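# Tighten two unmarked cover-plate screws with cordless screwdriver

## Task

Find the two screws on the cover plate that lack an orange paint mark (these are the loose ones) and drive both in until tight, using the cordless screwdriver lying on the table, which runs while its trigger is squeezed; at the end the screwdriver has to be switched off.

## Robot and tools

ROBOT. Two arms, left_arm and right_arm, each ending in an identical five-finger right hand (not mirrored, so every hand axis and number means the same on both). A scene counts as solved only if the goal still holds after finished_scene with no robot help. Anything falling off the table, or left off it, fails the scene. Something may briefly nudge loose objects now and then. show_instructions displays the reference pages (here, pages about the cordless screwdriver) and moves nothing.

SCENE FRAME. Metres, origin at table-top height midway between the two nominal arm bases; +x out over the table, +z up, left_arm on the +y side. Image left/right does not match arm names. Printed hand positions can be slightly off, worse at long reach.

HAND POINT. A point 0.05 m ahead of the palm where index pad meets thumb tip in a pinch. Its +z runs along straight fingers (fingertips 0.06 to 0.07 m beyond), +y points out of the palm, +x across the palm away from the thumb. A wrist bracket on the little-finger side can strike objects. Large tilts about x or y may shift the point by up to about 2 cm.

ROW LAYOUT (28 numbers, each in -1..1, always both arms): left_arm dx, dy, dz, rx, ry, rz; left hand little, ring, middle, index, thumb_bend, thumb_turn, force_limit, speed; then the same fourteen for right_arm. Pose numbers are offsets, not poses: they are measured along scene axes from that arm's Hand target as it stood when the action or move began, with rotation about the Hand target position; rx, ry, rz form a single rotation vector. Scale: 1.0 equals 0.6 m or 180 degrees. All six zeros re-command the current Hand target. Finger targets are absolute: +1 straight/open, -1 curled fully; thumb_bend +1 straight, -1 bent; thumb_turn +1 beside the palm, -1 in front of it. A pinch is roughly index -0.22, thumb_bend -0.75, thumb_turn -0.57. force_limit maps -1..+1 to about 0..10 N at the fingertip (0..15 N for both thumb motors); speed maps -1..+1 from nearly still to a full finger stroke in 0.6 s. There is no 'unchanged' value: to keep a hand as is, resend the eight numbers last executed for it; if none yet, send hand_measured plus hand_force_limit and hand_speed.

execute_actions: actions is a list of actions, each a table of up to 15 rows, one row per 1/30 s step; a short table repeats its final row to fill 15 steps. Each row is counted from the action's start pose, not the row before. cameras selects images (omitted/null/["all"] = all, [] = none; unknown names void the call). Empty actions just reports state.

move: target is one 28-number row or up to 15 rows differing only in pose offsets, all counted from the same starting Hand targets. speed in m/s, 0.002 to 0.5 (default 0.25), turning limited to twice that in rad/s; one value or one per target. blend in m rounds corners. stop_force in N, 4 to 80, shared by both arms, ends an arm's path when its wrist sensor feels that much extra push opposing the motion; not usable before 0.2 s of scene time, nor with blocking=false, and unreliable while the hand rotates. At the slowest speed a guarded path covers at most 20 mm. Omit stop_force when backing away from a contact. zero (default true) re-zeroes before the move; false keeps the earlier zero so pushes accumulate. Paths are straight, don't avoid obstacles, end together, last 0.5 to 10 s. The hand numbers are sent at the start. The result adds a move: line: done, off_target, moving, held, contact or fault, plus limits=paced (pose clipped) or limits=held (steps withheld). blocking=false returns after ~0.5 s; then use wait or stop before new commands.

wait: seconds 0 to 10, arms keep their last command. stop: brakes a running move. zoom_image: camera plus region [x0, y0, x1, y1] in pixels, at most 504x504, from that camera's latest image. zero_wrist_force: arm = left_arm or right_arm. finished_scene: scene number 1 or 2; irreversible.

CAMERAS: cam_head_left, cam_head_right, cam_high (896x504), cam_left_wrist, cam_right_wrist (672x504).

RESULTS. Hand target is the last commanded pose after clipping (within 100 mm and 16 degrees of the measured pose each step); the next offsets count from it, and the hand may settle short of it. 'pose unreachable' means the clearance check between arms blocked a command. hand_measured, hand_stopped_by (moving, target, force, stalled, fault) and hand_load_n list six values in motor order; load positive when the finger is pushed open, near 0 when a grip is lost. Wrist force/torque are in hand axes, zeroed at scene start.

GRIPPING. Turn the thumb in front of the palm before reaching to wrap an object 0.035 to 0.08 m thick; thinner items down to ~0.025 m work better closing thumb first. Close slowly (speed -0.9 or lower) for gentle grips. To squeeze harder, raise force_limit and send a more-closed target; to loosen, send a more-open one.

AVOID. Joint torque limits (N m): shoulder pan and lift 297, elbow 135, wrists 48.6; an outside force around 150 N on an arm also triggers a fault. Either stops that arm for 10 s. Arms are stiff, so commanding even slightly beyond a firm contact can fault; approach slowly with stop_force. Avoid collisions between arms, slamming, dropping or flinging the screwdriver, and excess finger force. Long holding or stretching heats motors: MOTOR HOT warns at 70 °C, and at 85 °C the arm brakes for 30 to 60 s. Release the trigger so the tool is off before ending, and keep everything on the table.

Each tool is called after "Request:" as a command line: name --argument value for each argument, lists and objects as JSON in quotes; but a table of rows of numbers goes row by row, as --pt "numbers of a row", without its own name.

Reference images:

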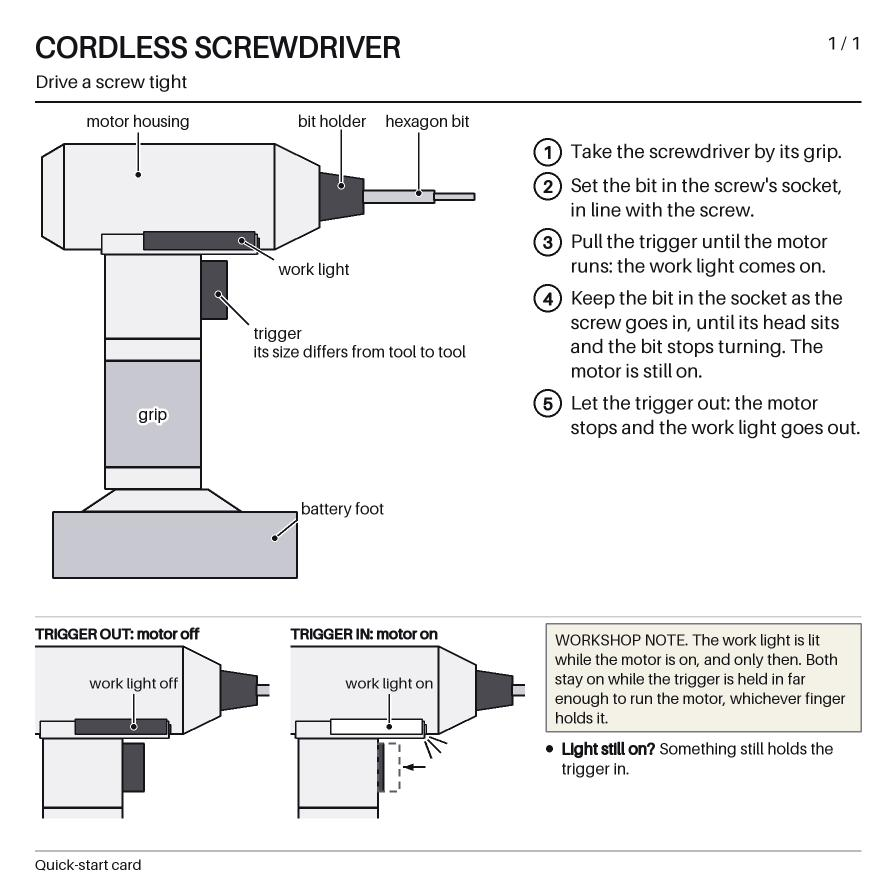

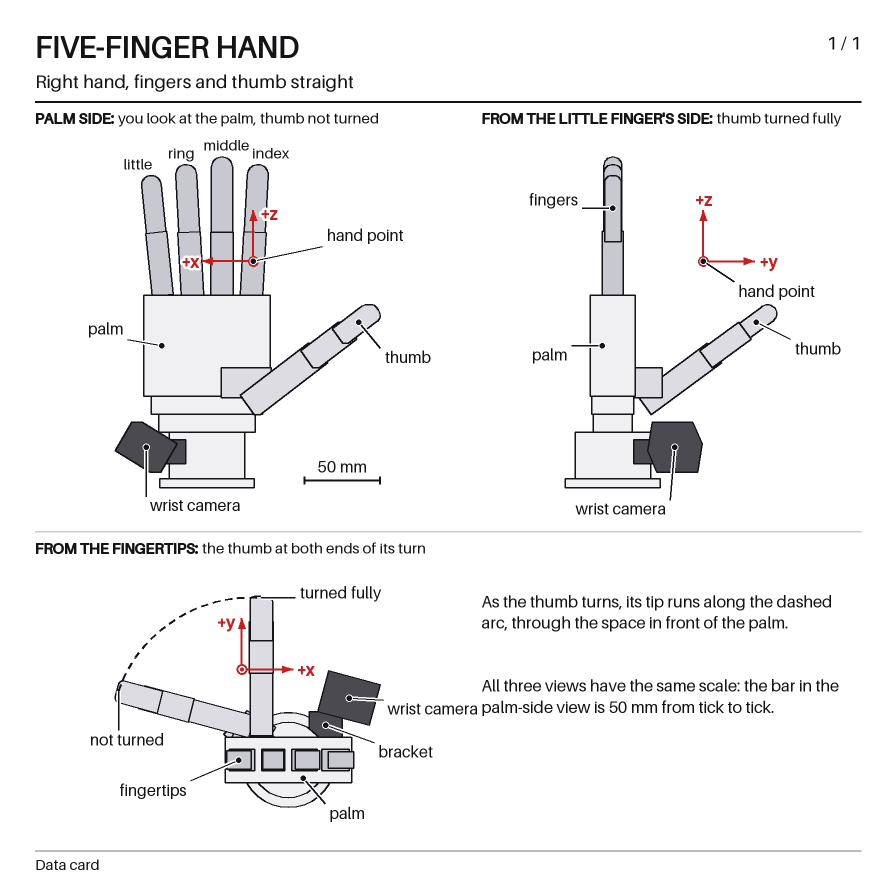

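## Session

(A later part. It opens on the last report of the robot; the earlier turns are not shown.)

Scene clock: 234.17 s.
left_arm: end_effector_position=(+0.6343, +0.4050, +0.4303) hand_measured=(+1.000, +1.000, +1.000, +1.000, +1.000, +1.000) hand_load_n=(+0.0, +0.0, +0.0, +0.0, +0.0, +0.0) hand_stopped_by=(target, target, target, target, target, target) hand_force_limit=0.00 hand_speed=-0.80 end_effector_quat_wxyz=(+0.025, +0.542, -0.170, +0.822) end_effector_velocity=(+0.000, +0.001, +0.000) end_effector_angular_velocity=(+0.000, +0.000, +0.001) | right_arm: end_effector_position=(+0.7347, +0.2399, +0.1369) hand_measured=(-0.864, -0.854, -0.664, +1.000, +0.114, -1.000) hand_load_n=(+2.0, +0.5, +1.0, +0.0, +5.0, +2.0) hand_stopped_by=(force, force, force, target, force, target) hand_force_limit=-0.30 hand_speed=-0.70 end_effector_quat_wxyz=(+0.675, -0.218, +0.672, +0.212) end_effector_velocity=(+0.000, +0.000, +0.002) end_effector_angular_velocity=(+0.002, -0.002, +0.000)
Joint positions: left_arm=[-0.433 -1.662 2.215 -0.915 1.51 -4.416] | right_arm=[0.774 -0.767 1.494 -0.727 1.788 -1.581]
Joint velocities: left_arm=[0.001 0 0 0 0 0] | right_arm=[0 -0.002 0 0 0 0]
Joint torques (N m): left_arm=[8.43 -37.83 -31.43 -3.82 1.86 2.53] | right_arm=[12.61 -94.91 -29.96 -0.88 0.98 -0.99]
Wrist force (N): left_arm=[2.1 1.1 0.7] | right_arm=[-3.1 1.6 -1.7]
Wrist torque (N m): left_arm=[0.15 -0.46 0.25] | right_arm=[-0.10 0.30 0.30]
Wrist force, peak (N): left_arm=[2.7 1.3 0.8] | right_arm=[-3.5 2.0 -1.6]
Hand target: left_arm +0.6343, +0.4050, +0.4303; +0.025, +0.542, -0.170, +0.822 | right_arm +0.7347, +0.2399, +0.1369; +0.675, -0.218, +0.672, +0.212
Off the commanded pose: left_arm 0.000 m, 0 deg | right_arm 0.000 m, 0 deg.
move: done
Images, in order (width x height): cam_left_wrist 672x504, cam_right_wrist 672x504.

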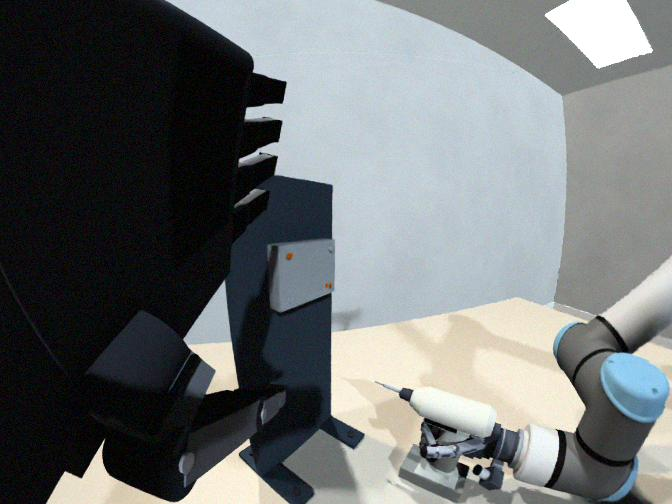

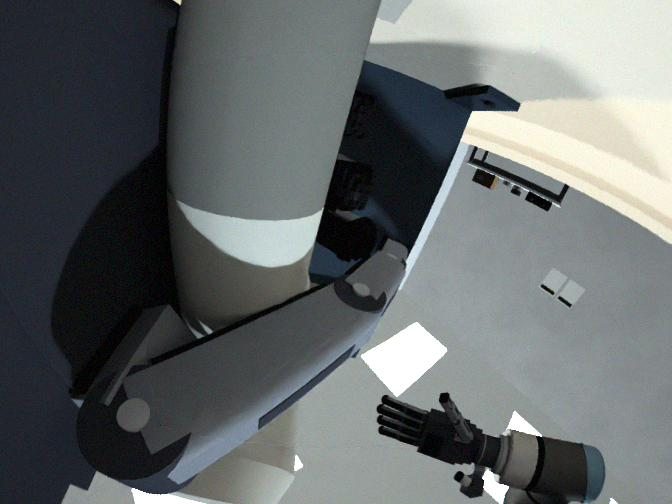

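Request:
move --target '[0,0,0,0,0,0,1,1,1,1,1,1,0,-0.8,0,0,0,0,0,0,-0.98,-0.98,-1,1,-0.98,-1,0.4,-0.8]' --cameras '["cam_left_wrist","cam_right_wrist"]'

Request:
zoom_image --camera "cam_left_wrist" --region '[340, 350, 500, 504]'

Scene clock: 235.03 s.
left_arm: end_effector_position=(+0.6343, +0.4050, +0.4303) hand_measured=(+1.000, +1.000, +1.000, +1.000, +1.000, +1.000) hand_load_n=(+0.0, +0.0, +0.0, +0.0, +0.0, +0.0) hand_stopped_by=(target, target, target, target, target, target) hand_force_limit=0.00 hand_speed=-0.80 end_effector_quat_wxyz=(+0.025, +0.542, -0.170, +0.822) end_effector_velocity=(+0.000, +0.001, +0.000) end_effector_angular_velocity=(+0.001, +0.000, +0.002) | right_arm: end_effector_position=(+0.7347, +0.2399, +0.1369) hand_measured=(-0.884, -0.872, -0.664, +1.000, +0.064, -1.000) hand_load_n=(+9.0, +7.5, +1.0, +0.0, +10.0, +3.5) hand_stopped_by=(force, force, force, target, force, target) hand_force_limit=0.40 hand_speed=-0.80 end_effector_quat_wxyz=(+0.675, -0.218, +0.672, +0.212) end_effector_velocity=(+0.000, +0.000, -0.001) end_effector_angular_velocity=(-0.001, +0.000, +0.000)
Joint positions: left_arm=[-0.433 -1.662 2.215 -0.915 1.51 -4.416] | right_arm=[0.774 -0.767 1.494 -0.727 1.788 -1.581]
Joint velocities: left_arm=[0.001 0 0 0 0 0.001] | right_arm=[0 0.001 0 0 0 0]
Joint torques (N m): left_arm=[3.84 -39.03 -29.79 -3.62 1.9 2] | right_arm=[11.41 -93.41 -29.36 -1.26 1.19 -0.97]
Wrist force (N): left_arm=[2.5 1.4 0.4] | right_arm=[-2.5 0.1 1.0]
Wrist torque (N m): left_arm=[0.21 -0.52 0.28] | right_arm=[-0.21 -0.24 0.08]
Wrist force, peak (N): left_arm=[3.1 1.1 0.9] | right_arm=[-3.4 1.8 -1.7]
Hand target: left_arm +0.6343, +0.4050, +0.4303; +0.025, +0.542, -0.170, +0.822 | right_arm +0.7347, +0.2399, +0.1369; +0.675, -0.218, +0.672, +0.212
Off the commanded pose: left_arm 0.000 m, 0 deg | right_arm 0.000 m, 0 deg.
move: done
Images, in order (width x height): cam_left_wrist 672x504, cam_right_wrist 672x504.

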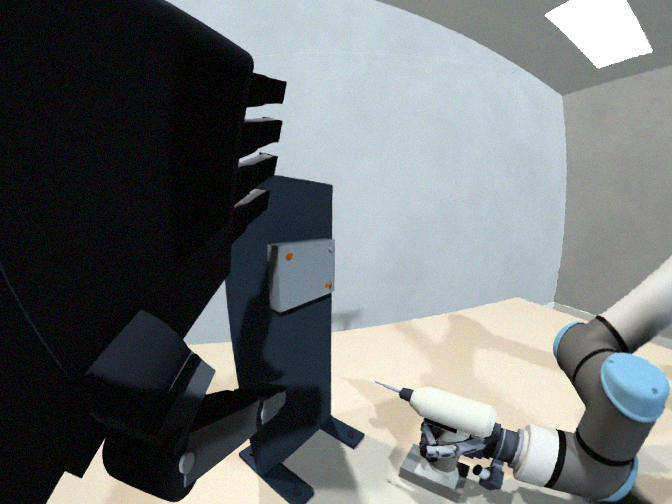

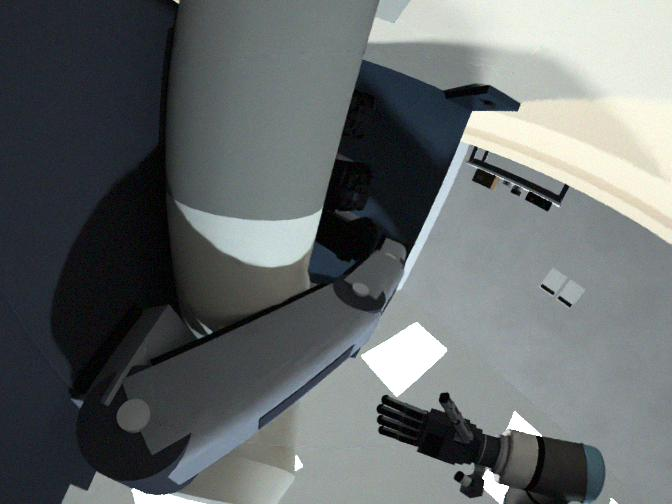

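Scaled by 3.150 from the camera's 672x504 image, which has a finer 960x720 frame.

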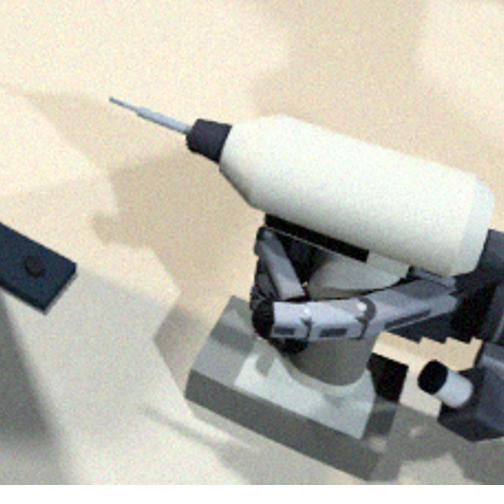

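Request:
move --target '[0,0,0,0,0,0,1,1,1,1,1,1,0,-0.8,0,0,0.1,0,0,0,-0.98,-0.98,-1,1,-0.98,-1,0.4,-0.8]' --speed 0.08 --cameras '["cam_left_wrist","cam_right_wrist","cam_head_left"]'

Request:
zoom_image --camera "cam_left_wrist" --region '[340, 300, 500, 454]'

Scene clock: 236.23 s.
left_arm: end_effector_position=(+0.6343, +0.4050, +0.4303) hand_measured=(+1.000, +1.000, +1.000, +1.000, +1.000, +1.000) hand_load_n=(+0.0, +0.0, +0.5, +0.0, +0.0, +0.0) hand_stopped_by=(target, target, target, target, target, target) hand_force_limit=0.00 hand_speed=-0.80 end_effector_quat_wxyz=(+0.025, +0.542, -0.170, +0.822) end_effector_velocity=(+0.000, +0.001, +0.000) end_effector_angular_velocity=(-0.001, +0.000, +0.001) | right_arm: end_effector_position=(+0.7347, +0.2399, +0.1969) hand_measured=(-0.884, -0.872, -0.664, +1.000, +0.064, -1.000) hand_load_n=(+0.0, +3.0, +2.0, +0.0, +8.5, +2.5) hand_stopped_by=(force, force, force, target, force, target) hand_force_limit=0.40 hand_speed=-0.80 end_effector_quat_wxyz=(+0.675, -0.218, +0.672, +0.212) end_effector_velocity=(+0.000, +0.000, -0.003) end_effector_angular_velocity=(+0.000, +0.000, +0.000)
Joint positions: left_arm=[-0.433 -1.662 2.215 -0.915 1.51 -4.416] | right_arm=[0.774 -0.83 1.481 -0.652 1.788 -1.581]
Joint velocities: left_arm=[0.001 0 0 0 0 -0.001] | right_arm=[0 0.003 0.001 -0.004 0 0]
Joint torques (N m): left_arm=[1.21 -35.36 -31.22 -2.98 0.9 2.53] | right_arm=[-4.22 -100.71 -34.69 -6.53 -1.05 -0.88]
Wrist force (N): left_arm=[2.4 1.6 1.0] | right_arm=[7.4 -0.2 -0.5]
Wrist torque (N m): left_arm=[0.20 -0.52 0.28] | right_arm=[-0.20 -0.13 0.06]
Wrist force, peak (N): left_arm=[2.5 1.7 1.0] | right_arm=[8.8 0.0 -0.9]
Hand target: left_arm +0.6343, +0.4050, +0.4303; +0.025, +0.542, -0.170, +0.822 | right_arm +0.7347, +0.2398, +0.1968; +0.675, -0.218, +0.672, +0.212
Off the commanded pose: left_arm 0.000 m, 0 deg | right_arm 0.000 m, 0 deg.
move: done
Images, in order (width x height): cam_head_left 896x504, cam_left_wrist 672x504, cam_right_wrist 672x504.

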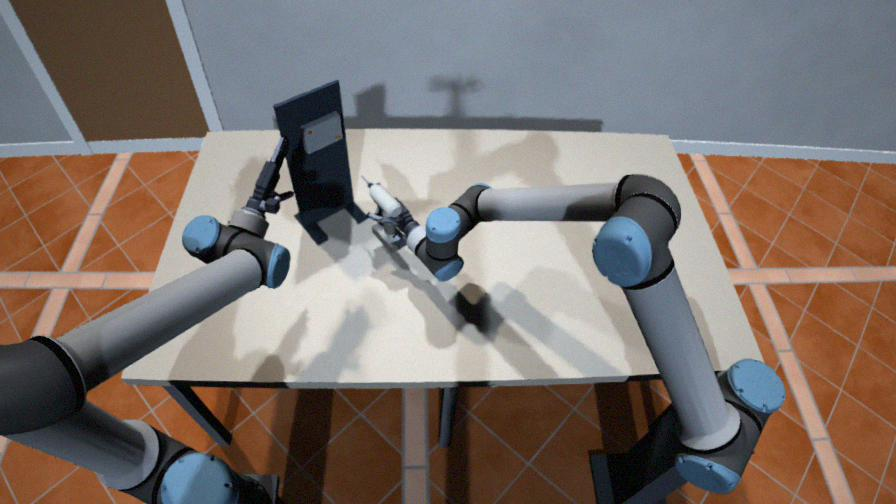

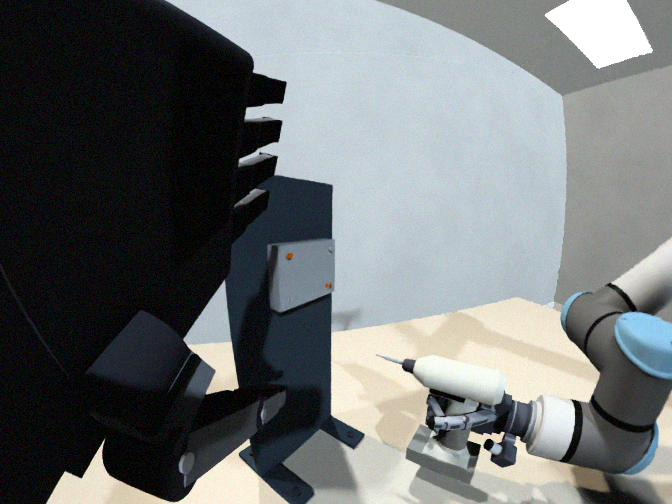

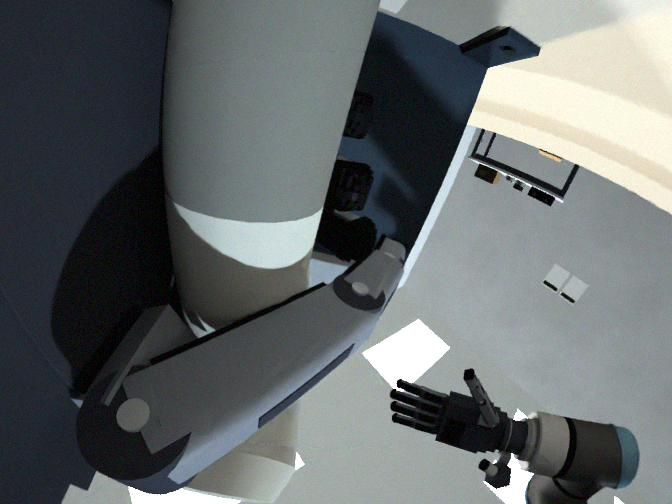

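Scaled by 3.150 from the camera's 672x504 image, which has a finer 960x720 frame.

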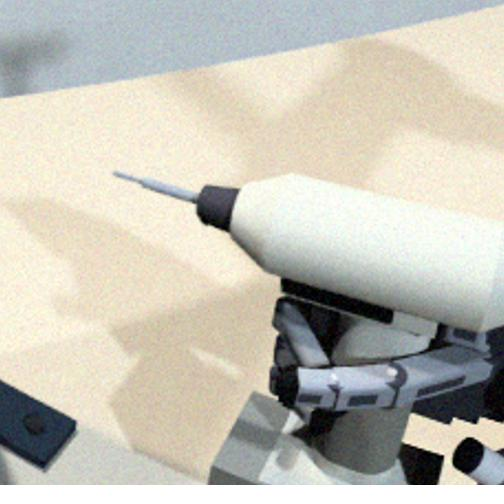

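Request:
move --target '[0,0,0,0,0,0,1,1,1,1,1,1,0,-0.8,0,0,0,0,0,0,-0.98,-0.98,-1,-0.2,-0.98,-1,0.0,-0.7]' --cameras '["cam_left_wrist","cam_right_wrist"]'

Request:
zoom_image --camera "cam_left_wrist" --region '[340, 300, 500, 454]'

Scene clock: 239.00 s.
left_arm: end_effector_position=(+0.6343, +0.4050, +0.4303) hand_measured=(+1.000, +1.000, +1.000, +1.000, +1.000, +1.000) hand_load_n=(+0.0, +0.0, +0.5, +0.0, +0.5, +0.0) hand_stopped_by=(target, target, target, target, target, target) hand_force_limit=0.00 hand_speed=-0.80 end_effector_quat_wxyz=(+0.025, +0.542, -0.170, +0.822) end_effector_velocity=(+0.000, -0.001, +0.000) end_effector_angular_velocity=(+0.000, +0.001, -0.001) | right_arm: end_effector_position=(+0.7347, +0.2398, +0.1968) hand_measured=(-0.884, -0.872, -0.664, -0.200, +0.064, -1.000) hand_load_n=(+3.0, +5.0, +1.5, +0.5, +8.5, +3.0) hand_stopped_by=(force, force, force, target, force, target) hand_force_limit=0.00 hand_speed=-0.70 end_effector_quat_wxyz=(+0.675, -0.218, +0.672, +0.212) end_effector_velocity=(+0.000, +0.000, +0.001) end_effector_angular_velocity=(+0.001, -0.001, +0.000)
Joint positions: left_arm=[-0.433 -1.662 2.215 -0.915 1.51 -4.416] | right_arm=[0.774 -0.83 1.481 -0.652 1.788 -1.581]
Joint velocities: left_arm=[-0.001 0 0 0 0 0] | right_arm=[0 -0.001 0 0 0 0]
Joint torques (N m): left_arm=[3.29 -39.96 -29.6 -3.37 1.6 2.61] | right_arm=[-8.5 -104.03 -40.92 -5.51 1.41 1.41]
Wrist force (N): left_arm=[2.4 1.1 0.7] | right_arm=[6.8 0.2 -1.4]
Wrist torque (N m): left_arm=[0.14 -0.52 0.27] | right_arm=[-0.08 -0.03 0.04]
Wrist force, peak (N): left_arm=[2.7 1.4 0.9] | right_arm=[7.5 1.0 -0.6]
Hand target: left_arm +0.6343, +0.4050, +0.4303; +0.025, +0.542, -0.170, +0.822 | right_arm +0.7347, +0.2398, +0.1968; +0.675, -0.218, +0.672, +0.212
Off the commanded pose: left_arm 0.000 m, 0 deg | right_arm 0.000 m, 0 deg.
move: done
Images, in order (width x height): cam_left_wrist 672x504, cam_right_wrist 672x504.

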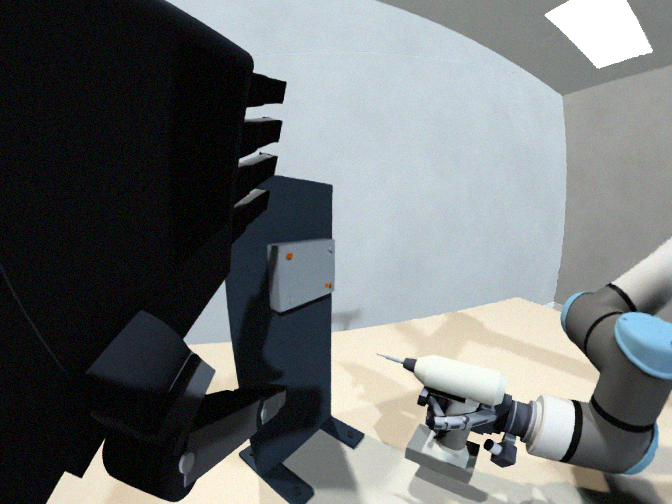

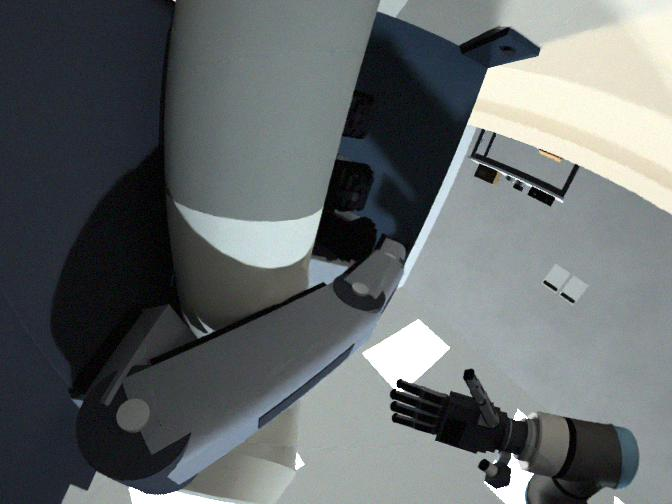

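Scaled by 3.150 from the camera's 672x504 image, which has a finer 960x720 frame.

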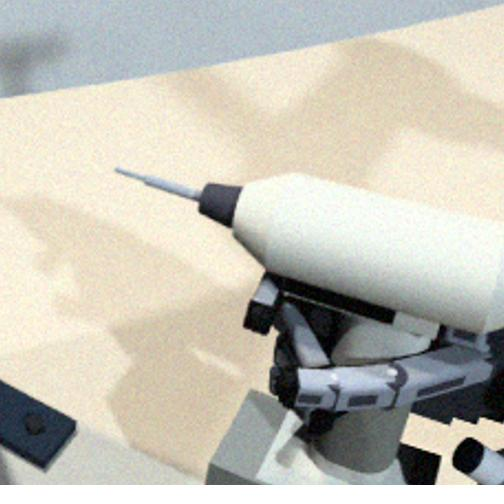

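Request:
move --target '[0,0,0,0,0,0,1,1,1,1,1,1,0,-0.8,0,0,0,0,0,0,-0.98,-0.98,-1,-0.95,-0.98,-1,0.0,-0.8]' --cameras '["cam_left_wrist","cam_right_wrist"]'

Request:
zoom_image --camera "cam_left_wrist" --region '[340, 300, 500, 454]'

Scene clock: 241.03 s.
left_arm: end_effector_position=(+0.6343, +0.4050, +0.4303) hand_measured=(+1.000, +1.000, +1.000, +1.000, +1.000, +1.000) hand_load_n=(+0.0, +0.0, +0.0, +0.0, +0.0, +0.0) hand_stopped_by=(target, target, target, target, target, target) hand_force_limit=0.00 hand_speed=-0.80 end_effector_quat_wxyz=(+0.025, +0.542, -0.170, +0.822) end_effector_velocity=(+0.000, +0.000, +0.000) end_effector_angular_velocity=(+0.000, +0.000, -0.001) | right_arm: end_effector_position=(+0.7347, +0.2398, +0.1968) hand_measured=(-0.884, -0.872, -0.664, -0.742, +0.064, -1.000) hand_load_n=(+3.5, +5.0, +1.0, +5.0, +9.0, +2.5) hand_stopped_by=(force, force, force, force, force, target) hand_force_limit=0.00 hand_speed=-0.80 end_effector_quat_wxyz=(+0.675, -0.218, +0.672, +0.212) end_effector_velocity=(+0.000, +0.000, +0.002) end_effector_angular_velocity=(+0.001, -0.001, +0.000)
Joint positions: left_arm=[-0.433 -1.662 2.215 -0.915 1.51 -4.416] | right_arm=[0.774 -0.83 1.481 -0.652 1.788 -1.581]
Joint velocities: left_arm=[0 0 0 -0.001 0 0] | right_arm=[0 -0.002 0 0 0 0]
Joint torques (N m): left_arm=[-0.12 -37.28 -30.56 -3.24 1.71 2.41] | right_arm=[1.66 -112.71 -44.69 -4.56 1.32 1.22]
Wrist force (N): left_arm=[2.2 1.0 0.6] | right_arm=[6.8 0.3 -1.2]
Wrist torque (N m): left_arm=[0.13 -0.48 0.25] | right_arm=[-0.07 -0.04 0.04]
Wrist force, peak (N): left_arm=[2.5 1.5 0.9] | right_arm=[7.3 -0.1 -1.4]
Hand target: left_arm +0.6343, +0.4050, +0.4303; +0.025, +0.542, -0.170, +0.822 | right_arm +0.7347, +0.2398, +0.1968; +0.675, -0.218, +0.672, +0.212
Off the commanded pose: left_arm 0.000 m, 0 deg | right_arm 0.000 m, 0 deg.
move: done
Images, in order (width x height): cam_left_wrist 672x504, cam_right_wrist 672x504.

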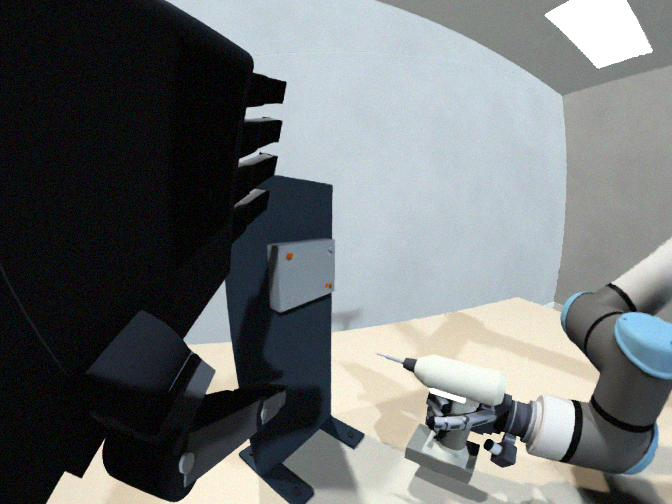

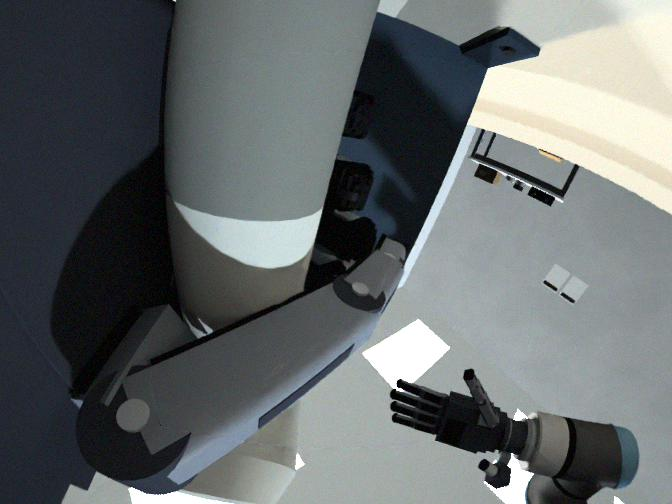

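Scaled by 3.150 from the camera's 672x504 image, which has a finer 960x720 frame.

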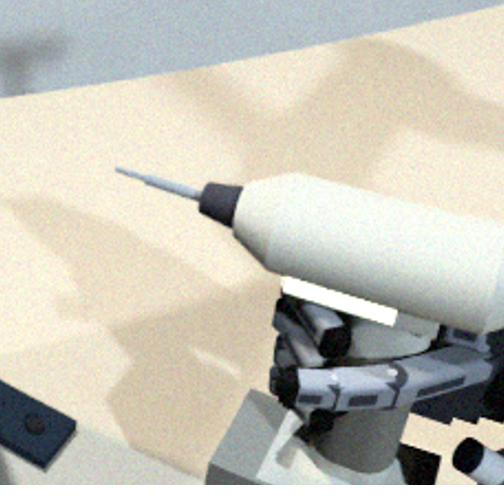

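Request:
move --target '[0,0,0,0,0,0,1,1,1,1,1,1,0,-0.8,0,0,0,0,0,0,-0.98,-0.98,-1,-0.2,-0.98,-1,0.0,-0.5]' --cameras '["cam_left_wrist","cam_head_left","cam_high","cam_head_right"]'

Request:
zoom_image --camera "cam_left_wrist" --region '[220, 200, 560, 504]'

Request:
zoom_image --camera "cam_high" --region '[380, 120, 520, 280]'

Request:
zoom_image --camera "cam_head_left" --region '[240, 70, 440, 270]'

Request:
zoom_image --camera "cam_head_right" --region '[260, 70, 460, 270]'

Scene clock: 242.10 s.
left_arm: end_effector_position=(+0.6343, +0.4050, +0.4303) hand_measured=(+1.000, +1.000, +1.000, +1.000, +1.000, +1.000) hand_load_n=(+0.0, +0.0, +0.0, +0.0, +0.0, +0.0) hand_stopped_by=(target, target, target, target, target, target) hand_force_limit=0.00 hand_speed=-0.80 end_effector_quat_wxyz=(+0.025, +0.542, -0.170, +0.822) end_effector_velocity=(+0.000, +0.000, +0.000) end_effector_angular_velocity=(-0.001, +0.001, -0.001) | right_arm: end_effector_position=(+0.7347, +0.2398, +0.1968) hand_measured=(-0.884, -0.872, -0.664, -0.200, +0.064, -1.000) hand_load_n=(+3.5, +5.0, +1.5, -0.5, +9.0, +3.0) hand_stopped_by=(force, force, force, target, force, target) hand_force_limit=0.00 hand_speed=-0.50 end_effector_quat_wxyz=(+0.675, -0.218, +0.672, +0.212) end_effector_velocity=(+0.000, +0.000, -0.001) end_effector_angular_velocity=(+0.000, +0.000, +0.000)
Joint positions: left_arm=[-0.433 -1.662 2.215 -0.915 1.51 -4.416] | right_arm=[0.774 -0.83 1.481 -0.652 1.788 -1.581]
Joint velocities: left_arm=[0 0 0 0.001 0 -0.001] | right_arm=[0 0.001 0 -0.001 0 0]
Joint torques (N m): left_arm=[2.8 -37.15 -29.07 -3.37 1.44 2.27] | right_arm=[7.55 -112.45 -44.67 -4.01 1.31 1.12]
Wrist force (N): left_arm=[2.4 0.9 0.8] | right_arm=[7.1 0.0 -1.2]
Wrist torque (N m): left_arm=[0.11 -0.53 0.27] | right_arm=[-0.11 -0.08 0.04]
Wrist force, peak (N): left_arm=[2.8 1.2 0.7] | right_arm=[7.6 0.0 -1.5]
Hand target: left_arm +0.6343, +0.4050, +0.4303; +0.025, +0.542, -0.170, +0.822 | right_arm +0.7347, +0.2398, +0.1968; +0.675, -0.218, +0.672, +0.212
Off the commanded pose: left_arm 0.000 m, 0 deg | right_arm 0.000 m, 0 deg.
move: done
Images, in order (width x height): cam_head_left 896x504, cam_head_right 896x504, cam_high 896x504, cam_left_wrist 672x504.

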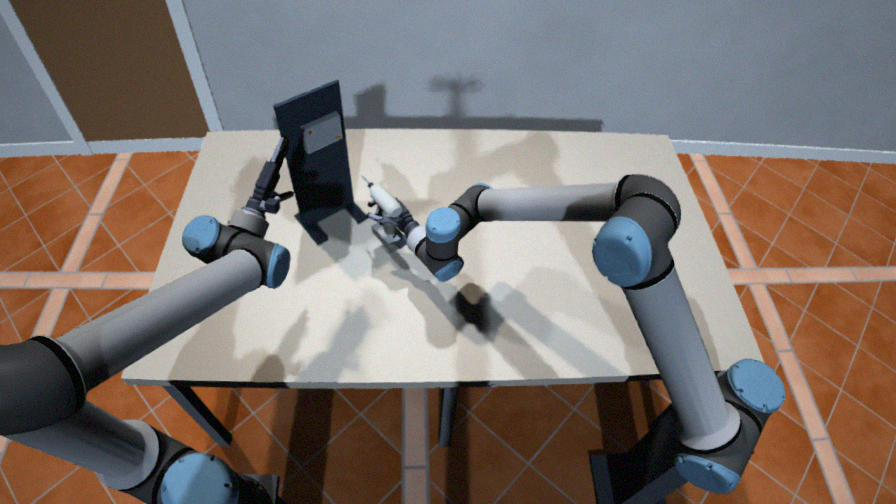

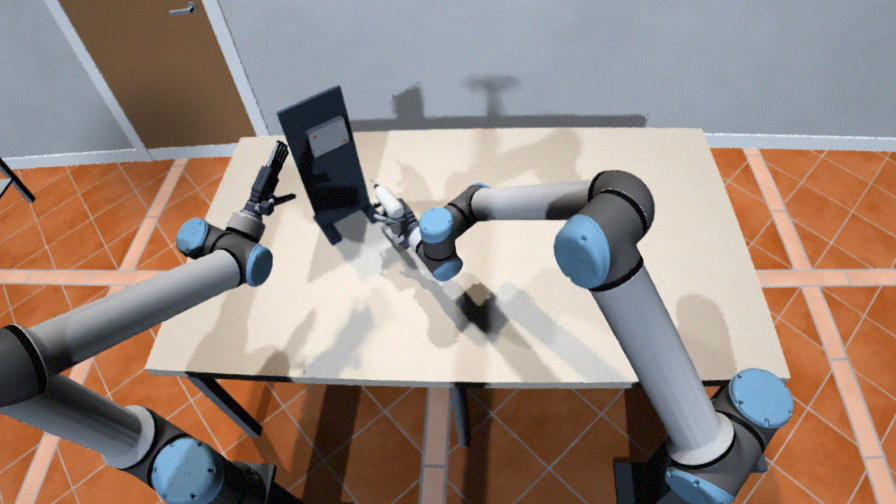

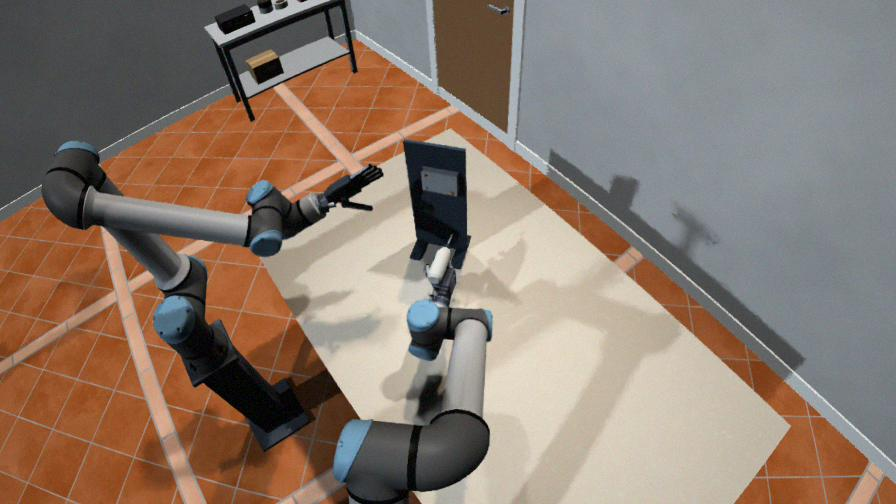

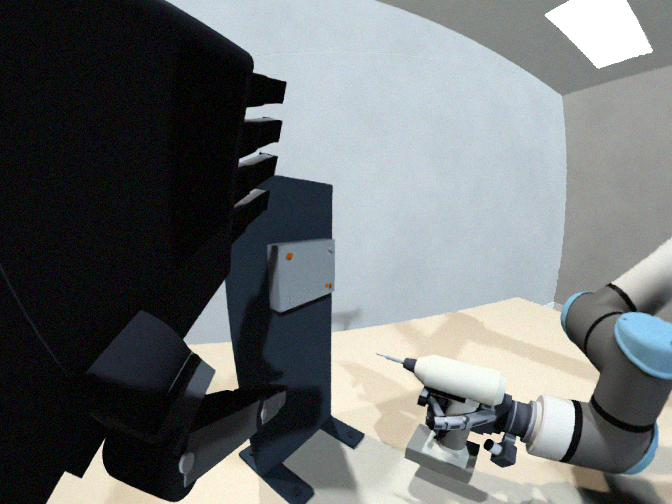

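Scaled by 1.482 from the camera's 672x504 image, which has a finer 960x720 frame.

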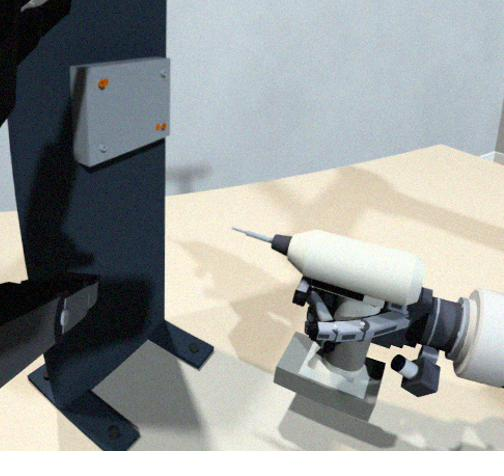

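Scaled by 3.150.

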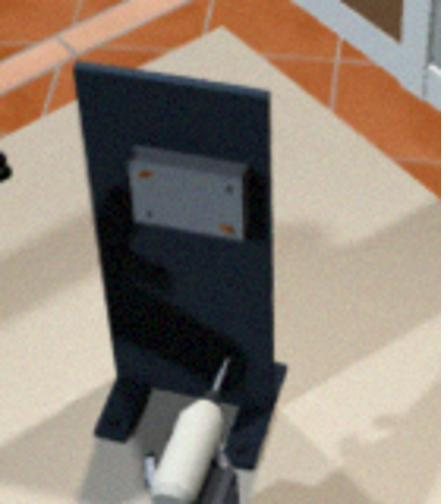

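Scaled by 2.520.

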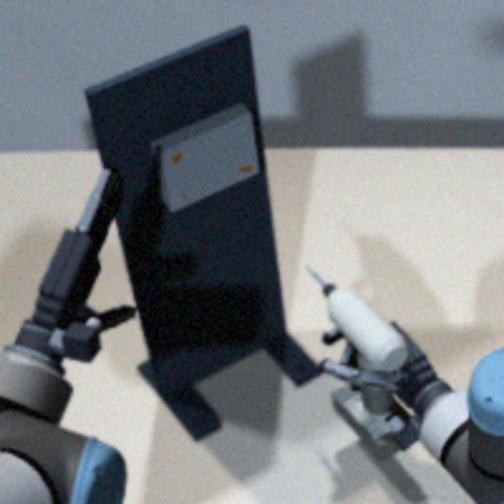

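Scaled by 2.520.

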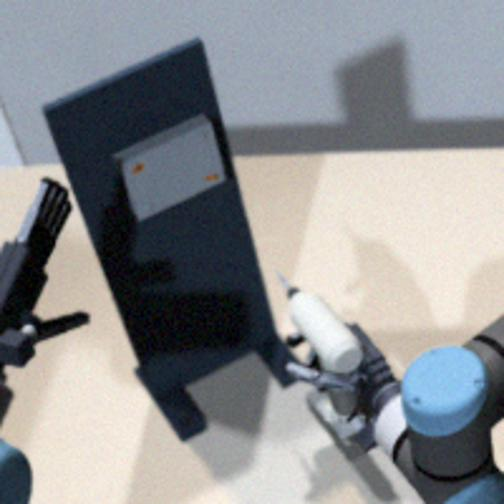

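Request:
move --pt "0 0 0 0 0 0 1 1 1 1 1 1 0 -0.8 0.02 0.02 0.26 0 0 0 -0.98 -0.98 -1 -0.2 -0.98 -1 0.0 -0.5" --pt "0 0 0 0 0 0 1 1 1 1 1 1 0 -0.8 0.04 0.05 0.26 0 0 0 -0.98 -0.98 -1 -0.2 -0.98 -1 0.0 -0.5" --speed 0.1 --cameras '["cam_left_wrist","cam_right_wrist","cam_high"]'

Request:
zoom_image --camera "cam_left_wrist" --region '[260, 220, 430, 350]'

Request:
zoom_image --camera "cam_high" --region '[400, 130, 500, 230]'

Scene clock: 246.33 s.
left_arm: end_effector_position=(+0.6343, +0.4050, +0.4303) hand_measured=(+1.000, +1.000, +1.000, +1.000, +1.000, +1.000) hand_load_n=(+0.0, +0.0, +0.0, +0.0, +0.0, +0.0) hand_stopped_by=(target, target, target, target, target, target) hand_force_limit=0.00 hand_speed=-0.80 end_effector_quat_wxyz=(+0.025, +0.542, -0.170, +0.822) end_effector_velocity=(+0.000, +0.000, +0.000) end_effector_angular_velocity=(+0.000, +0.000, +0.000) | right_arm: end_effector_position=(+0.7586, +0.2697, +0.3527) hand_measured=(-0.884, -0.872, -0.664, -0.200, +0.064, -1.000) hand_load_n=(+3.5, +5.0, +1.5, -0.5, +8.5, +2.5) hand_stopped_by=(force, force, force, target, force, target) hand_force_limit=0.00 hand_speed=-0.50 end_effector_quat_wxyz=(+0.675, -0.218, +0.672, +0.211) end_effector_velocity=(+0.000, +0.000, +0.002) end_effector_angular_velocity=(+0.001, -0.001, +0.000)
Joint positions: left_arm=[-0.433 -1.662 2.215 -0.915 1.51 -4.416] | right_arm=[0.776 -0.903 1.298 -0.395 1.79 -1.581]
Joint velocities: left_arm=[-0.001 0 0 0 0 0] | right_arm=[0 -0.001 -0.001 0 0 0]
Joint torques (N m): left_arm=[0.12 -35.72 -29.21 -2.76 1.76 2.12] | right_arm=[0.58 -101.83 -52.18 -6.63 -0.46 0.36]
Wrist force (N): left_arm=[2.3 1.1 0.2] | right_arm=[7.3 0.5 -1.1]
Wrist torque (N m): left_arm=[0.16 -0.48 0.27] | right_arm=[-0.04 -0.11 0.08]
Wrist force, peak (N): left_arm=[2.7 1.4 0.8] | right_arm=[9.3 -0.1 -1.7]
Hand target: left_arm +0.6343, +0.4050, +0.4303; +0.025, +0.542, -0.170, +0.822 | right_arm +0.7587, +0.2697, +0.3528; +0.675, -0.218, +0.672, +0.212
Off the commanded pose: left_arm 0.000 m, 0 deg | right_arm 0.000 m, 0 deg.
move: done
Images, in order (width x height): cam_high 896x504, cam_left_wrist 672x504, cam_right_wrist 672x504.

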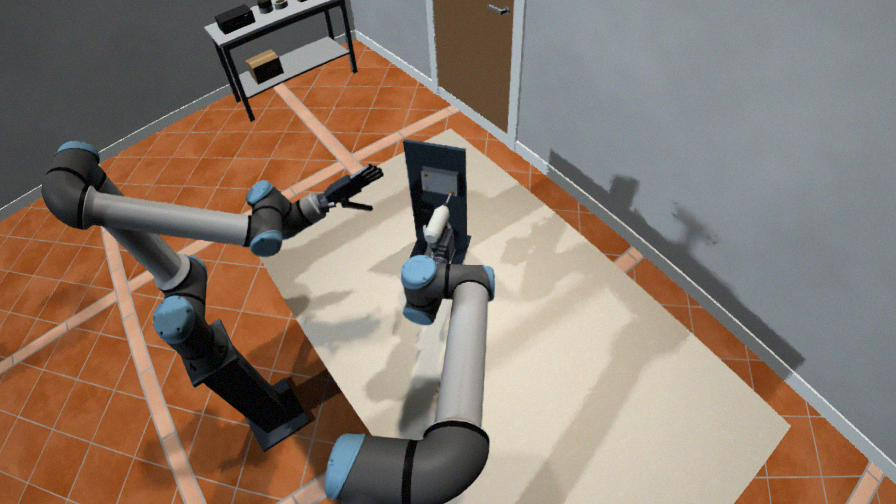

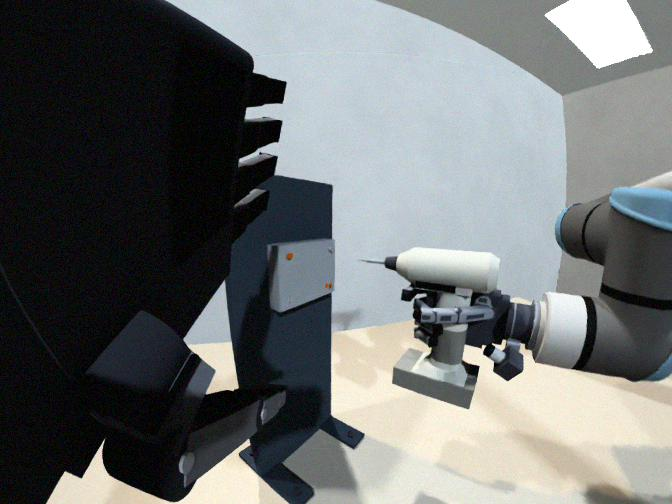

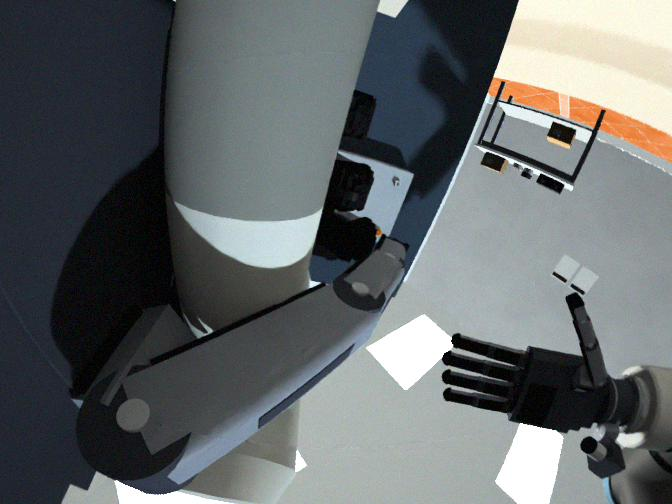

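Scaled by 2.965 from the camera's 672x504 image, which has a finer 960x720 frame.

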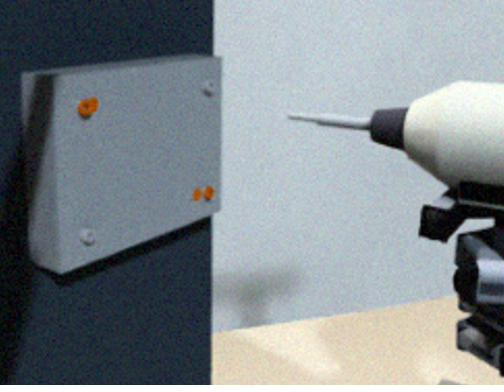

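Scaled by 5.040.

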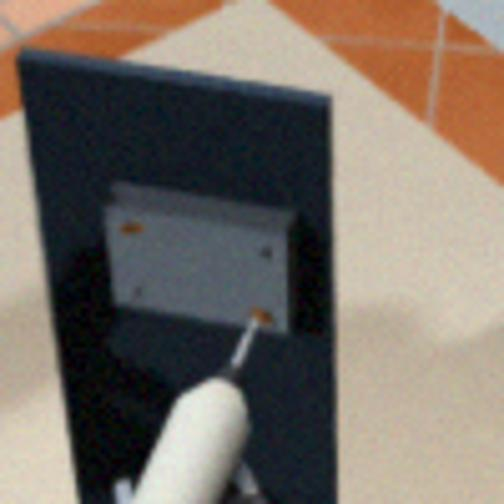

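Request:
move --target '[0,0,0,0,0,0,1,1,1,1,1,1,0,-0.8,0.0328,0.0228,0.0167,0,0,0,-0.98,-0.98,-1,-0.2,-0.98,-1,0.0,-0.5]' --speed 0.06 --stop_force 5 --cameras '["cam_left_wrist","cam_high","cam_head_left"]'

Request:
zoom_image --camera "cam_left_wrist" --region '[270, 220, 370, 320]'

Request:
zoom_image --camera "cam_high" --region '[410, 150, 480, 220]'

Request:
zoom_image --camera "cam_head_left" --region '[270, 80, 410, 220]'

Scene clock: 249.20 s.
left_arm: end_effector_position=(+0.6343, +0.4050, +0.4303) hand_measured=(+1.000, +1.000, +1.000, +1.000, +1.000, +1.000) hand_load_n=(+0.0, +0.0, +0.0, +0.0, +0.0, +0.0) hand_stopped_by=(target, target, target, target, target, target) hand_force_limit=0.00 hand_speed=-0.80 end_effector_quat_wxyz=(+0.025, +0.542, -0.170, +0.822) end_effector_velocity=(+0.000, +0.000, +0.000) end_effector_angular_velocity=(+0.001, +0.000, +0.001) | right_arm: end_effector_position=(+0.7784, +0.2834, +0.3628) hand_measured=(-0.884, -0.872, -0.664, -0.200, +0.064, -1.000) hand_load_n=(+3.5, +5.0, +1.5, -0.5, +8.5, +2.5) hand_stopped_by=(force, force, force, target, force, target) hand_force_limit=0.00 hand_speed=-0.50 end_effector_quat_wxyz=(+0.675, -0.218, +0.672, +0.212) end_effector_velocity=(+0.000, +0.000, -0.002) end_effector_angular_velocity=(-0.001, +0.001, +0.000)
Joint positions: left_arm=[-0.433 -1.662 2.215 -0.915 1.51 -4.416] | right_arm=[0.77 -0.874 1.228 -0.355 1.784 -1.581]
Joint velocities: left_arm=[0.001 0 0 0 0 0] | right_arm=[0 0.002 0 0 0 0]
Joint torques (N m): left_arm=[1.16 -40.7 -28.04 -2.65 1.5 1.84] | right_arm=[14.43 -120.31 -52.39 -6.1 1.71 1.39]
Wrist force (N): left_arm=[2.2 1.3 0.8] | right_arm=[7.0 0.1 -1.6]
Wrist torque (N m): left_arm=[0.16 -0.49 0.27] | right_arm=[-0.07 -0.05 0.06]
Wrist force, peak (N): left_arm=[2.6 1.3 1.0] | right_arm=[7.7 0.1 -2.1]
Hand target: left_arm +0.6343, +0.4050, +0.4303; +0.025, +0.542, -0.170, +0.822 | right_arm +0.7784, +0.2834, +0.3628; +0.675, -0.218, +0.672, +0.212
Off the commanded pose: left_arm 0.000 m, 0 deg | right_arm 0.000 m, 0 deg.
move: done
Images, in order (width x height): cam_head_left 896x504, cam_high 896x504, cam_left_wrist 672x504.

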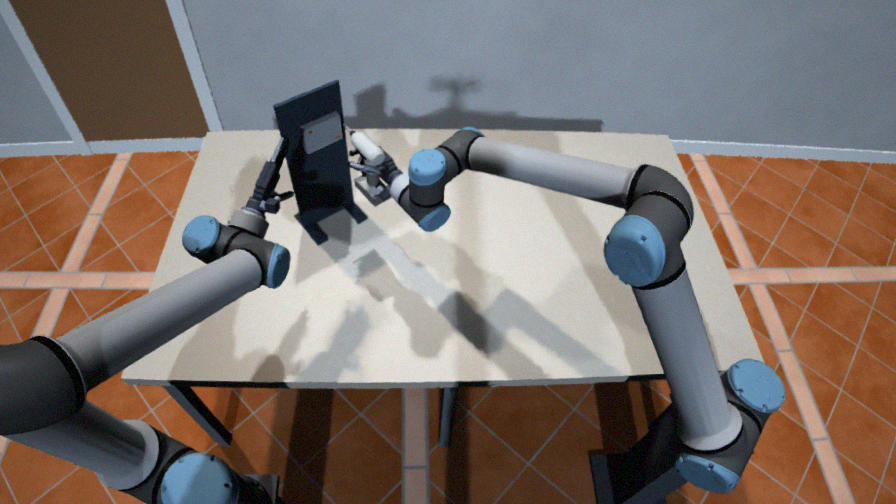

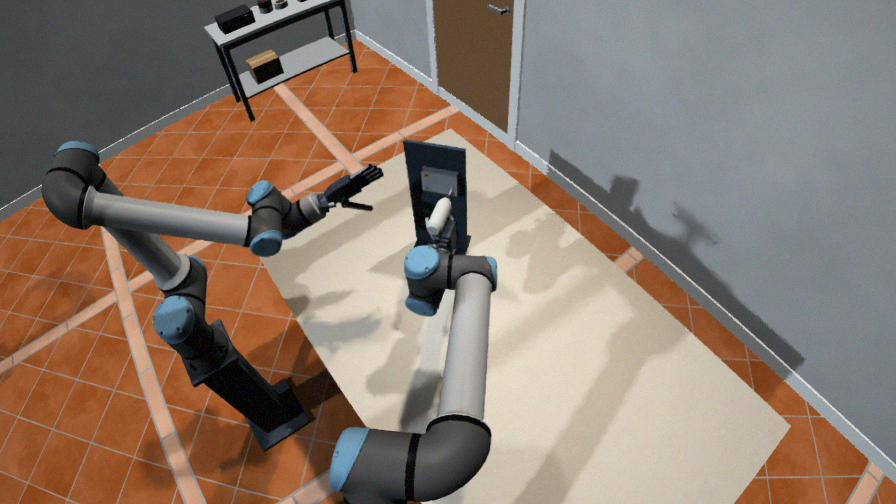

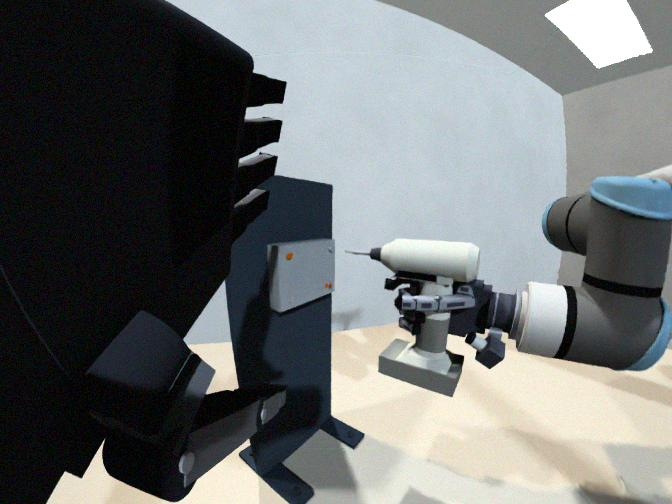

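Scaled by 5.040 from the camera's 672x504 image, which has a finer 960x720 frame.

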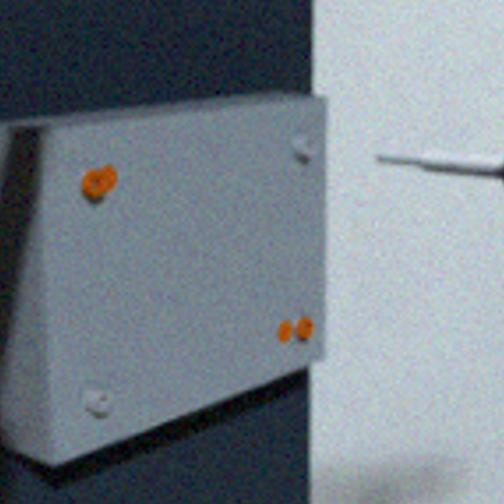

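Scaled by 7.200.

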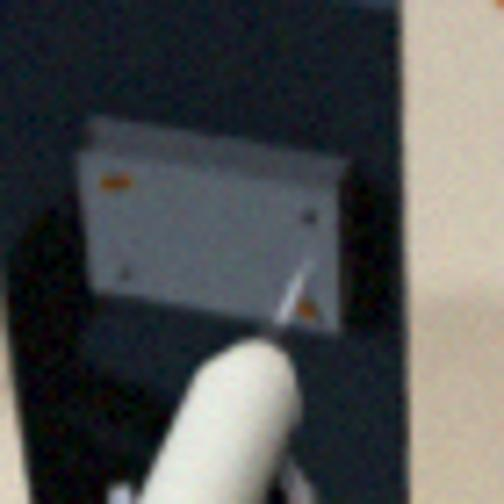

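Scaled by 3.600.

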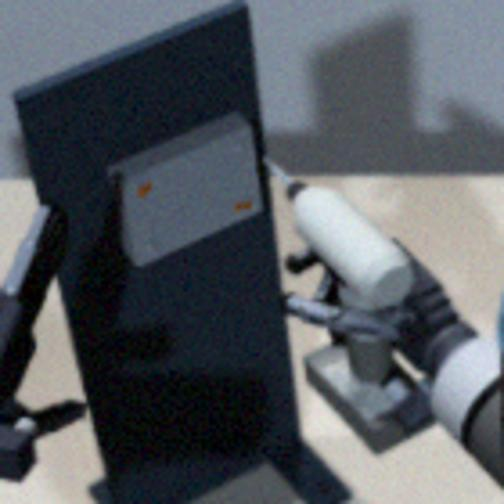

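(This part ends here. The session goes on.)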